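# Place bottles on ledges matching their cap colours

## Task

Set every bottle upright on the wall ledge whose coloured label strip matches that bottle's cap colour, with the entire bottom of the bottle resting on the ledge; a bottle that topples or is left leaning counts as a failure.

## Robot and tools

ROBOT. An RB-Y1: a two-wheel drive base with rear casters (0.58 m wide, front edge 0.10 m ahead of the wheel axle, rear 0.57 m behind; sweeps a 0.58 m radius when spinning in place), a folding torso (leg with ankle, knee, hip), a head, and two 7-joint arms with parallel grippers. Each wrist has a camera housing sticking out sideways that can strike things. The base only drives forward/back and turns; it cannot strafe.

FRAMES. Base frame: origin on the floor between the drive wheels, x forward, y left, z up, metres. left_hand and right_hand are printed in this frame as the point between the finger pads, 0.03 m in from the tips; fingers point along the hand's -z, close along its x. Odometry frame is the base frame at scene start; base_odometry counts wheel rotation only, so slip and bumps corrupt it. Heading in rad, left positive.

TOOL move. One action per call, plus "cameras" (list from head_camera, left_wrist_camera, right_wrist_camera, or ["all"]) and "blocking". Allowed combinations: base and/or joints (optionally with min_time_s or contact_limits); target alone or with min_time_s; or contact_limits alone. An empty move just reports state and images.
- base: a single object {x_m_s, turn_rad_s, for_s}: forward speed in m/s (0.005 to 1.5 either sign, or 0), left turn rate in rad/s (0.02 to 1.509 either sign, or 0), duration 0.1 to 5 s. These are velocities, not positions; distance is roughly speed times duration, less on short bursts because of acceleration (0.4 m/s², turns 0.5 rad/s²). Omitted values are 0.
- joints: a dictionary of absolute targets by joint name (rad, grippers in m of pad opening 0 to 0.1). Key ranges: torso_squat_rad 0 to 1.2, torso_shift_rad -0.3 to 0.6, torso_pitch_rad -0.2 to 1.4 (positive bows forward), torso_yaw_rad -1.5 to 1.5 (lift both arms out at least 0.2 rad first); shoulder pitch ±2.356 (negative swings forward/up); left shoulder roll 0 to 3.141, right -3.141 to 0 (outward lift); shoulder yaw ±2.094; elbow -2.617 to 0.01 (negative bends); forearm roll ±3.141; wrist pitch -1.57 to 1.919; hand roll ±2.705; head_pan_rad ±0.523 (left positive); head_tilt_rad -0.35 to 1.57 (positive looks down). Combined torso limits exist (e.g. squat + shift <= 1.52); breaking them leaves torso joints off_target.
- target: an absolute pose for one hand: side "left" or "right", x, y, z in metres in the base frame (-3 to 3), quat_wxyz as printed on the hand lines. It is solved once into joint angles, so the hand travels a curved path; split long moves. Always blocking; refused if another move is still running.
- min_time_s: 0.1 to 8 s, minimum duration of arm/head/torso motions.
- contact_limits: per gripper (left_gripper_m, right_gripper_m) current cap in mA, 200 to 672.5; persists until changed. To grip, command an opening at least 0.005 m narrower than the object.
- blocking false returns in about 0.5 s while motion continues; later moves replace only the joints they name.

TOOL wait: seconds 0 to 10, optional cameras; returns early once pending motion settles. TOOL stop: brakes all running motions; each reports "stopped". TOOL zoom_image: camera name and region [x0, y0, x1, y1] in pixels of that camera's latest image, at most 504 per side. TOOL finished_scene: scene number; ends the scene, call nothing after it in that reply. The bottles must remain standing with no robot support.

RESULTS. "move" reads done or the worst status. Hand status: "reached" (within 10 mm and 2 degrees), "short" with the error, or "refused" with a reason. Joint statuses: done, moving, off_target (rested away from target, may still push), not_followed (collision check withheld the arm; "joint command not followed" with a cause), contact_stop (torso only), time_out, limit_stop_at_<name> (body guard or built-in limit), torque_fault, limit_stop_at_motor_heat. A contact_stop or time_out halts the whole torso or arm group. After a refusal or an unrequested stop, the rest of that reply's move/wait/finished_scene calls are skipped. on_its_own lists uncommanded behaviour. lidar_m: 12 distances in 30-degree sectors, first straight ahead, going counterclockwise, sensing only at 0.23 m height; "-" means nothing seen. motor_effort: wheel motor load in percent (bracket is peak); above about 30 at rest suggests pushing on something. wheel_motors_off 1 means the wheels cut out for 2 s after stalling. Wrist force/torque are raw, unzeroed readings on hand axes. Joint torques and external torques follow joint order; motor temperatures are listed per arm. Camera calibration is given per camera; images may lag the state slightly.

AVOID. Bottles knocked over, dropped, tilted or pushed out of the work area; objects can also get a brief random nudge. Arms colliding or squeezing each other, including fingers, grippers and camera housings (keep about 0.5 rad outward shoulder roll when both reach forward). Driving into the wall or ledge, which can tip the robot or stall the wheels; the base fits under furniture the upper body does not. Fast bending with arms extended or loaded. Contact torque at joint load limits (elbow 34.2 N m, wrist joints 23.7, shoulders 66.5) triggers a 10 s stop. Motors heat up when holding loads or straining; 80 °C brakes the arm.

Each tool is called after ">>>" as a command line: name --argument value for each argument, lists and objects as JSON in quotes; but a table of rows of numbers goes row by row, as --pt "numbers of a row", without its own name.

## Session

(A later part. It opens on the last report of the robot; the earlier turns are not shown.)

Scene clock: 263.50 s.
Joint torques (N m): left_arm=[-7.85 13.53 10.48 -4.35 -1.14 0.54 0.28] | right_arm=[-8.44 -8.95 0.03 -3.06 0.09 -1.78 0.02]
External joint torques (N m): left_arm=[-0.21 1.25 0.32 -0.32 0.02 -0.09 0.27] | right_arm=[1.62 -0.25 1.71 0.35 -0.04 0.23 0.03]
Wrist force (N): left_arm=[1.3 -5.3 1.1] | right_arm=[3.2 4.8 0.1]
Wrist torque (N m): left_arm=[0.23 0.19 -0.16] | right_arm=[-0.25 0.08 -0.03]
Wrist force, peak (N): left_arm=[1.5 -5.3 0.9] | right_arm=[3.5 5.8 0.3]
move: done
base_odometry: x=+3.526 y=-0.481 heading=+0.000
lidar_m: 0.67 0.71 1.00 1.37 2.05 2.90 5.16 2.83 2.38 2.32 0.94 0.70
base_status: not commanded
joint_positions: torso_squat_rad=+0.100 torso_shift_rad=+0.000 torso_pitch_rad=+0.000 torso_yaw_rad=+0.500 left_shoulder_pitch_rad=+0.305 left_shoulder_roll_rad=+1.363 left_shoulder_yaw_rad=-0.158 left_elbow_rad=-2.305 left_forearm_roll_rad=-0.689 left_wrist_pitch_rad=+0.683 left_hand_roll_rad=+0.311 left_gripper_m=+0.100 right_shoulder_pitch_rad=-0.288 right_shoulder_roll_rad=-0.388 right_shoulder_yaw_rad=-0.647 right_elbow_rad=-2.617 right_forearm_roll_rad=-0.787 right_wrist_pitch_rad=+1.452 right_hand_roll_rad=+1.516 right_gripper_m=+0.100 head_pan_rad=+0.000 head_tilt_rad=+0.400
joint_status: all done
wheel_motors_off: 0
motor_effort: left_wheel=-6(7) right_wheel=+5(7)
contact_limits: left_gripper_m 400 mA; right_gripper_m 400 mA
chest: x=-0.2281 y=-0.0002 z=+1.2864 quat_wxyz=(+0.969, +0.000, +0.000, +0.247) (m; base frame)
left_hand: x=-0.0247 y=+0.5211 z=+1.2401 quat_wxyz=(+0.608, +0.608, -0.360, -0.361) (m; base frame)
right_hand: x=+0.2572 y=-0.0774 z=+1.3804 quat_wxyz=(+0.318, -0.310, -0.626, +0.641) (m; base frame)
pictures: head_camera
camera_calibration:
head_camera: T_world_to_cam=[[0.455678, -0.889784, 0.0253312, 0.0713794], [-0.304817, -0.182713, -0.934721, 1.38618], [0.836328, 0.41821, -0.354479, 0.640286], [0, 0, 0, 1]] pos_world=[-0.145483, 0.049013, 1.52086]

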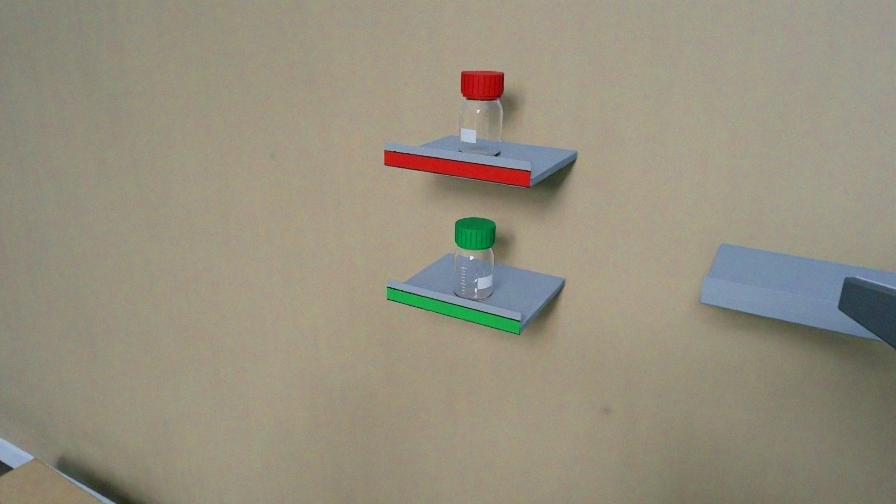

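>>> move --target '{"side": "right", "x": 0.26, "y": 0.25, "z": 1.42, "quat_wxyz": [0.5, -0.5, -0.5, 0.5]}' --min_time_s 1.5 --cameras '["right_wrist_camera"]'

>>> move --target '{"side": "right", "x": 0.41, "y": 0.37, "z": 1.42, "quat_wxyz": [0.5, -0.5, -0.5, 0.5]}' --min_time_s 1.5 --cameras '["right_wrist_camera"]'

Scene clock: 266.70 s.
Joint torques (N m): left_arm=[-7.75 13.49 10.52 -4.14 -1.2 0.55 0.21] | right_arm=[-19.42 -6.66 -4.54 -4.13 1.39 -0.72 0.14]
External joint torques (N m): left_arm=[-0.11 1.2 0.36 -0.11 -0.04 -0.07 0.2] | right_arm=[1.99 -1.02 1.11 0.9 -0.34 0.24 0.15]
Wrist force (N): left_arm=[1.1 -5.0 1.1] | right_arm=[3.3 4.5 1.9]
Wrist torque (N m): left_arm=[0.18 0.14 -0.16] | right_arm=[-0.21 0.04 -0.03]
Wrist force, peak (N): left_arm=[1.2 -5.4 1.1] | right_arm=[3.4 5.4 -2.2]
move: done
base_odometry: x=+3.526 y=-0.481 heading=+0.000
lidar_m: 0.68 0.72 1.01 1.37 2.05 2.91 5.16 2.84 2.37 2.33 0.93 0.70
base_status: not commanded
joint_positions: torso_squat_rad=+0.100 torso_shift_rad=+0.000 torso_pitch_rad=+0.000 torso_yaw_rad=+0.500 left_shoulder_pitch_rad=+0.305 left_shoulder_roll_rad=+1.363 left_shoulder_yaw_rad=-0.158 left_elbow_rad=-2.305 left_forearm_roll_rad=-0.689 left_wrist_pitch_rad=+0.683 left_hand_roll_rad=+0.311 left_gripper_m=+0.100 right_shoulder_pitch_rad=-1.412 right_shoulder_roll_rad=+0.000 right_shoulder_yaw_rad=+0.629 right_elbow_rad=-1.222 right_forearm_roll_rad=+0.626 right_wrist_pitch_rad=+1.758 right_hand_roll_rad=+0.497 right_gripper_m=+0.100 head_pan_rad=+0.000 head_tilt_rad=+0.400
joint_status: all done
wheel_motors_off: 0
motor_effort: left_wheel=-6(7) right_wheel=+6(7)
contact_limits: left_gripper_m 400 mA; right_gripper_m 400 mA
chest: x=-0.2280 y=-0.0002 z=+1.2864 quat_wxyz=(+0.969, +0.000, +0.000, +0.247) (m; base frame)
left_hand: x=-0.0246 y=+0.5210 z=+1.2401 quat_wxyz=(+0.608, +0.608, -0.360, -0.361) (m; base frame)
right_hand: x=+0.2600 y=+0.2498 z=+1.4202 quat_wxyz=(+0.500, -0.500, -0.500, +0.500) (m; base frame)
right_hand_status: reached (checked arc, planned for 1.5 s): 0 mm and 0.0 deg off.
pictures: right_wrist_camera
camera_calibration:
right_wrist_camera: T_world_to_cam=[[-0.0161953, -0.998565, 0.0510362, 0.17633], [-0.495945, -0.0362989, -0.867595, 1.39719], [0.868203, -0.0393621, -0.494646, 0.558708], [0, 0, 0, 1]] pos_world=[0.210712, 0.248785, 1.47956]

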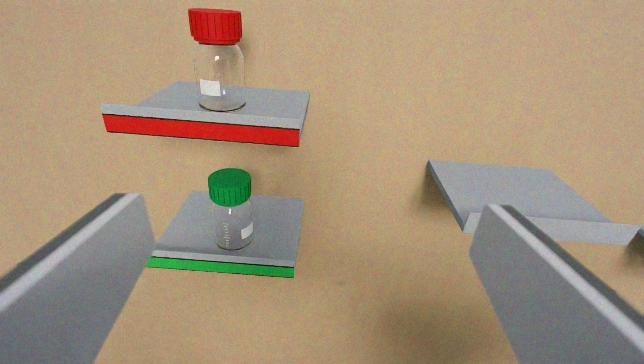

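Scene clock: 268.57 s.
Joint torques (N m): left_arm=[-7.64 13.18 10.73 -4.26 -1.15 0.57 0.3] | right_arm=[-25.3 -11.13 -2.57 -5.32 0.43 -0.23 0.09]
External joint torques (N m): left_arm=[0 0.89 0.57 -0.23 0.01 -0.05 0.29] | right_arm=[1.35 -0.71 -0.61 0.91 -0.11 0.36 0.09]
Wrist force (N): left_arm=[1.2 -5.3 1.0] | right_arm=[2.9 4.6 0.7]
Wrist torque (N m): left_arm=[0.21 0.14 -0.16] | right_arm=[-0.22 0.00 -0.05]
Wrist force, peak (N): left_arm=[1.1 -5.3 1.1] | right_arm=[4.1 6.1 1.0]
move: short
base_odometry: x=+3.526 y=-0.481 heading=+0.000
lidar_m: 0.68 0.71 1.01 1.36 2.05 2.90 5.16 2.84 2.37 2.32 0.94 0.70
base_status: not commanded
joint_positions: torso_squat_rad=+0.100 torso_shift_rad=+0.000 torso_pitch_rad=+0.000 torso_yaw_rad=+0.500 left_shoulder_pitch_rad=+0.305 left_shoulder_roll_rad=+1.363 left_shoulder_yaw_rad=-0.158 left_elbow_rad=-2.305 left_forearm_roll_rad=-0.689 left_wrist_pitch_rad=+0.683 left_hand_roll_rad=+0.311 left_gripper_m=+0.100 right_shoulder_pitch_rad=-1.656 right_shoulder_roll_rad=-0.105 right_shoulder_yaw_rad=+0.593 right_elbow_rad=-0.267 right_forearm_roll_rad=+0.330 right_wrist_pitch_rad=+0.289 right_hand_roll_rad=+0.329 right_gripper_m=+0.100 head_pan_rad=+0.000 head_tilt_rad=+0.400
joint_status: all done
wheel_motors_off: 0
motor_effort: left_wheel=-7(7) right_wheel=+7(7)
contact_limits: left_gripper_m 400 mA; right_gripper_m 400 mA
chest: x=-0.2280 y=-0.0002 z=+1.2864 quat_wxyz=(+0.969, +0.000, +0.000, +0.247) (m; base frame)
left_hand: x=-0.0246 y=+0.5210 z=+1.2401 quat_wxyz=(+0.608, +0.608, -0.360, -0.361) (m; base frame)
right_hand: x=+0.4011 y=+0.3604 z=+1.4192 quat_wxyz=(+0.281, -0.317, -0.658, +0.623) (m; base frame)
right_hand_status: short (checked arc, as near as the solve gets, planned for 1.5 s): 13 mm and 40.2 deg off.
pictures: right_wrist_camera
camera_calibration:
right_wrist_camera: T_world_to_cam=[[0.62455, -0.777392, 0.07483, -0.0812917], [-0.29788, -0.325689, -0.897326, 1.53735], [0.721945, 0.538135, -0.434978, 0.205957], [0, 0, 0, 1]] pos_world=[0.360026, 0.326669, 1.47517]

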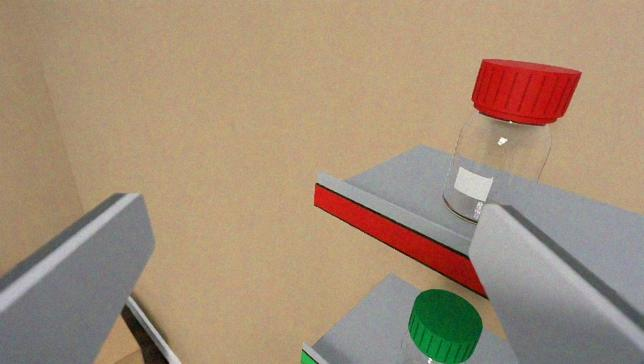

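>>> move --target '{"side": "right", "x": 0.26, "y": 0.22, "z": 1.42, "quat_wxyz": [0.4197, -0.4197, -0.5691, 0.5691]}' --min_time_s 1.2 --cameras '[]'

>>> move --joints '{"torso_yaw_rad": 0.75}' --cameras '[]'

>>> move --target '{"side": "right", "x": 0.41, "y": 0.37, "z": 1.42, "quat_wxyz": [0.4197, -0.4197, -0.5691, 0.5691]}' --min_time_s 1.2 --cameras '["right_wrist_camera"]'

Scene clock: 271.33 s.
Joint torques (N m): left_arm=[-8.11 13.46 10.89 -4.22 -1.16 0.56 0.32] | right_arm=[-20 -4.91 -5.56 -3.53 1.43 -1.28 0.04]
External joint torques (N m): left_arm=[-0.47 1.17 0.73 -0.19 0 -0.06 0.31] | right_arm=[0.61 -0.4 2.26 0.33 -0.21 -0.15 0.04]
Wrist force (N): left_arm=[1.2 -5.2 0.9] | right_arm=[3.3 4.8 0.4]
Wrist torque (N m): left_arm=[0.21 0.17 -0.15] | right_arm=[-0.27 0.07 -0.20]
Wrist force, peak (N): left_arm=[1.2 -5.4 1.0] | right_arm=[4.3 5.3 1.8]
move: done
base_odometry: x=+3.526 y=-0.481 heading=+0.000
lidar_m: 0.68 0.71 1.00 1.38 2.05 2.91 5.16 2.84 2.37 2.33 0.94 0.70
base_status: not commanded
joint_positions: torso_squat_rad=+0.100 torso_shift_rad=+0.000 torso_pitch_rad=+0.000 torso_yaw_rad=+0.500 left_shoulder_pitch_rad=+0.305 left_shoulder_roll_rad=+1.363 left_shoulder_yaw_rad=-0.158 left_elbow_rad=-2.305 left_forearm_roll_rad=-0.689 left_wrist_pitch_rad=+0.683 left_hand_roll_rad=+0.311 left_gripper_m=+0.100 right_shoulder_pitch_rad=-1.210 right_shoulder_roll_rad=-0.281 right_shoulder_yaw_rad=+0.658 right_elbow_rad=-1.770 right_forearm_roll_rad=+0.383 right_wrist_pitch_rad=+1.686 right_hand_roll_rad=+0.600 right_gripper_m=+0.100 head_pan_rad=+0.000 head_tilt_rad=+0.400
joint_status: all done
wheel_motors_off: 0
motor_effort: left_wheel=-7(7) right_wheel=+6(7)
contact_limits: left_gripper_m 400 mA; right_gripper_m 400 mA
chest: x=-0.2280 y=-0.0002 z=+1.2864 quat_wxyz=(+0.969, +0.000, +0.000, +0.247) (m; base frame)
left_hand: x=-0.0246 y=+0.5210 z=+1.2401 quat_wxyz=(+0.608, +0.608, -0.360, -0.361) (m; base frame)
right_hand: x=+0.2601 y=+0.2199 z=+1.4201 quat_wxyz=(+0.420, -0.420, -0.569, +0.569) (m; base frame)
right_hand_status: reached (checked arc, planned for 1.4 s): 0 mm and 0.0 deg off.
pictures: none
No camera images: "cameras" was empty.

Scene clock: 272.53 s.
Joint torques (N m): left_arm=[-7.88 13.61 10.54 -4.23 -1.14 0.58 0.42] | right_arm=[-19.75 -4.67 -5.21 -3.49 1.5 -1.04 0.03]
External joint torques (N m): left_arm=[-0.23 1.33 0.38 -0.2 0.02 -0.04 0.41] | right_arm=[0.86 -0.16 2.6 0.37 -0.14 0.09 0.04]
Wrist force (N): left_arm=[1.4 -5.0 1.1] | right_arm=[3.7 4.7 1.2]
Wrist torque (N m): left_arm=[0.17 0.17 -0.17] | right_arm=[-0.23 0.10 -0.17]
Wrist force, peak (N): left_arm=[1.6 -5.5 0.6] | right_arm=[4.3 5.2 0.8]
move: done
base_odometry: x=+3.526 y=-0.481 heading=+0.000
lidar_m: 0.68 0.71 1.00 1.37 2.05 2.91 5.16 2.84 2.38 2.33 0.93 0.70
base_status: not commanded
joint_positions: torso_squat_rad=+0.100 torso_shift_rad=+0.000 torso_pitch_rad=+0.000 torso_yaw_rad=+0.750 left_shoulder_pitch_rad=+0.305 left_shoulder_roll_rad=+1.363 left_shoulder_yaw_rad=-0.158 left_elbow_rad=-2.305 left_forearm_roll_rad=-0.689 left_wrist_pitch_rad=+0.683 left_hand_roll_rad=+0.311 left_gripper_m=+0.100 right_shoulder_pitch_rad=-1.210 right_shoulder_roll_rad=-0.281 right_shoulder_yaw_rad=+0.658 right_elbow_rad=-1.770 right_forearm_roll_rad=+0.383 right_wrist_pitch_rad=+1.686 right_hand_roll_rad=+0.600 right_gripper_m=+0.100 head_pan_rad=+0.000 head_tilt_rad=+0.400
joint_status: all done
wheel_motors_off: 0
motor_effort: left_wheel=-7(8) right_wheel=+6(7)
contact_limits: left_gripper_m 400 mA; right_gripper_m 400 mA
chest: x=-0.2281 y=-0.0002 z=+1.2864 quat_wxyz=(+0.930, +0.000, +0.000, +0.366) (m; base frame)
left_hand: x=-0.1600 y=+0.5551 z=+1.2401 quat_wxyz=(+0.648, +0.649, -0.282, -0.282) (m; base frame)
right_hand: x=+0.1903 y=+0.3339 z=+1.4202 quat_wxyz=(+0.346, -0.345, -0.617, +0.617) (m; base frame)
pictures: none
No camera images: "cameras" was empty.

Scene clock: 274.60 s.
Joint torques (N m): left_arm=[-7.8 13.75 10.6 -4.17 -1.18 0.48 0.24] | right_arm=[-25.35 -10.8 -1.96 -4.83 1.24 -0.23 0.13]
External joint torques (N m): left_arm=[-0.16 1.47 0.43 -0.14 -0.02 -0.15 0.22] | right_arm=[1.68 -0.53 -0.81 0.88 -0.25 0.24 0.14]
Wrist force (N): left_arm=[1.4 -4.9 1.1] | right_arm=[4.1 5.4 0.6]
Wrist torque (N m): left_arm=[0.16 0.16 -0.16] | right_arm=[-0.30 0.13 0.00]
Wrist force, peak (N): left_arm=[1.3 -5.3 1.0] | right_arm=[3.8 6.2 0.3]
move: done
base_odometry: x=+3.526 y=-0.481 heading=+0.000
lidar_m: 0.68 0.71 1.01 1.37 2.05 2.91 5.15 2.83 2.38 2.33 0.95 0.70
base_status: not commanded
joint_positions: torso_squat_rad=+0.100 torso_shift_rad=+0.000 torso_pitch_rad=+0.000 torso_yaw_rad=+0.750 left_shoulder_pitch_rad=+0.305 left_shoulder_roll_rad=+1.363 left_shoulder_yaw_rad=-0.158 left_elbow_rad=-2.305 left_forearm_roll_rad=-0.689 left_wrist_pitch_rad=+0.683 left_hand_roll_rad=+0.311 left_gripper_m=+0.100 right_shoulder_pitch_rad=-1.654 right_shoulder_roll_rad=-0.191 right_shoulder_yaw_rad=+0.628 right_elbow_rad=-0.289 right_forearm_roll_rad=+0.409 right_wrist_pitch_rad=+0.875 right_hand_roll_rad=+0.236 right_gripper_m=+0.100 head_pan_rad=+0.000 head_tilt_rad=+0.400
joint_status: all done
wheel_motors_off: 0
motor_effort: left_wheel=-6(7) right_wheel=+6(9)
contact_limits: left_gripper_m 400 mA; right_gripper_m 400 mA
chest: x=-0.2280 y=-0.0002 z=+1.2864 quat_wxyz=(+0.931, +0.000, +0.000, +0.366) (m; base frame)
left_hand: x=-0.1599 y=+0.5551 z=+1.2401 quat_wxyz=(+0.648, +0.648, -0.282, -0.282) (m; base frame)
right_hand: x=+0.4097 y=+0.3693 z=+1.4202 quat_wxyz=(+0.416, -0.417, -0.571, +0.571) (m; base frame)
right_hand_status: reached (checked arc, planned for 1.4 s): 1 mm and 0.6 deg off.
pictures: right_wrist_camera
camera_calibration:
right_wrist_camera: T_world_to_cam=[[0.288075, -0.956197, 0.0519557, 0.156501], [-0.460266, -0.185835, -0.868113, 1.51706], [0.839743, 0.226168, -0.49364, 0.345617], [0, 0, 0, 1]] pos_world=[0.362939, 0.353401, 1.47946]

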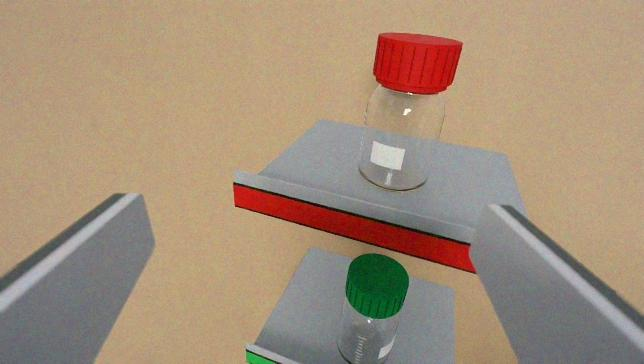

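>>> move --target '{"side": "right", "x": 0.26, "y": 0.25, "z": 1.42, "quat_wxyz": [0.4197, -0.4197, -0.5691, 0.5691]}' --min_time_s 1.2 --cameras '["head_camera"]'

>>> finished_scene --scene 1

Scene clock: 276.47 s.
Joint torques (N m): left_arm=[-8.14 13.78 10.61 -4.03 -1.16 0.46 0.15] | right_arm=[-25.41 -10.28 -2.33 -4.83 1.2 -0.29 -0.02]
External joint torques (N m): left_arm=[-0.5 1.5 0.45 0 0 -0.16 0.14] | right_arm=[1.61 -0.01 -1.19 0.88 -0.29 0.18 -0.01]
Wrist force (N): left_arm=[1.3 -4.9 1.0] | right_arm=[3.1 4.5 0.1]
Wrist torque (N m): left_arm=[0.18 0.17 -0.16] | right_arm=[-0.20 0.02 0.01]
Wrist force, peak (N): left_arm=[1.2 -5.3 1.2] | right_arm=[3.4 5.9 0.7]
move: refused
base_odometry: x=+3.526 y=-0.481 heading=+0.000
lidar_m: 0.68 0.71 1.01 1.37 2.05 2.91 5.16 2.83 2.37 2.32 0.94 0.70
base_status: not commanded
joint_positions: torso_squat_rad=+0.100 torso_shift_rad=+0.000 torso_pitch_rad=+0.000 torso_yaw_rad=+0.750 left_shoulder_pitch_rad=+0.305 left_shoulder_roll_rad=+1.363 left_shoulder_yaw_rad=-0.158 left_elbow_rad=-2.305 left_forearm_roll_rad=-0.689 left_wrist_pitch_rad=+0.683 left_hand_roll_rad=+0.311 left_gripper_m=+0.100 right_shoulder_pitch_rad=-1.654 right_shoulder_roll_rad=-0.191 right_shoulder_yaw_rad=+0.628 right_elbow_rad=-0.289 right_forearm_roll_rad=+0.409 right_wrist_pitch_rad=+0.875 right_hand_roll_rad=+0.236 right_gripper_m=+0.100 head_pan_rad=+0.000 head_tilt_rad=+0.400
joint_status: not commanded
wheel_motors_off: 0
motor_effort: left_wheel=-7(7) right_wheel=+6(7)
contact_limits: left_gripper_m 400 mA; right_gripper_m 400 mA
chest: x=-0.2280 y=-0.0002 z=+1.2864 quat_wxyz=(+0.931, +0.000, +0.000, +0.366) (m; base frame)
left_hand: x=-0.1599 y=+0.5551 z=+1.2401 quat_wxyz=(+0.648, +0.648, -0.282, -0.282) (m; base frame)
right_hand: x=+0.4097 y=+0.3693 z=+1.4202 quat_wxyz=(+0.416, -0.417, -0.571, +0.571) (m; base frame)
right_hand_status: refused: the posture found for that pose stands 9 mm from the chest (limit 10 mm). Nothing moved. The solve starts from where the arm stands: from another posture it may find a clear one.
pictures: head_camera
camera_calibration:
head_camera: T_world_to_cam=[[0.661652, -0.749384, 0.0252913, 0.118425], [-0.250144, -0.252406, -0.93473, 1.39864], [0.706855, 0.61214, -0.354459, 0.610791], [0, 0, 0, 1]] pos_world=[-0.160236, 0.0678811, 1.52086]

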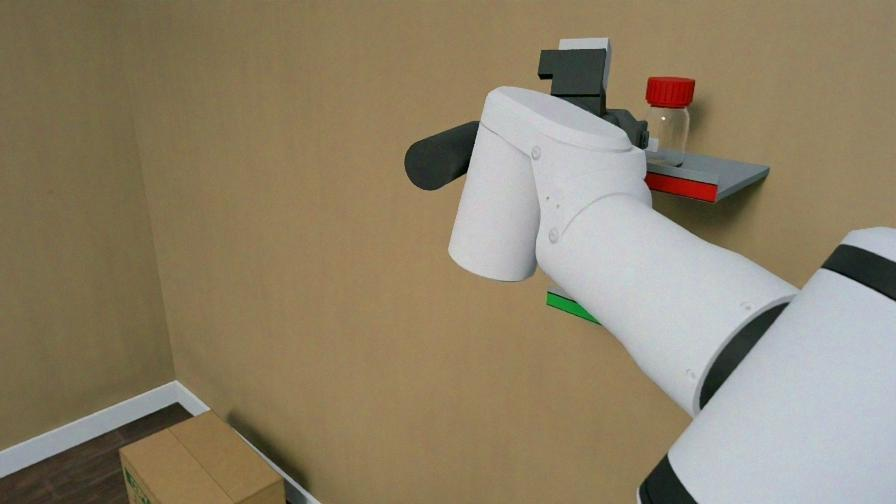

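not run: a stop that you did not command came earlier in this reply.

>>> finished_scene --scene 1

The scene is finished: the task was done.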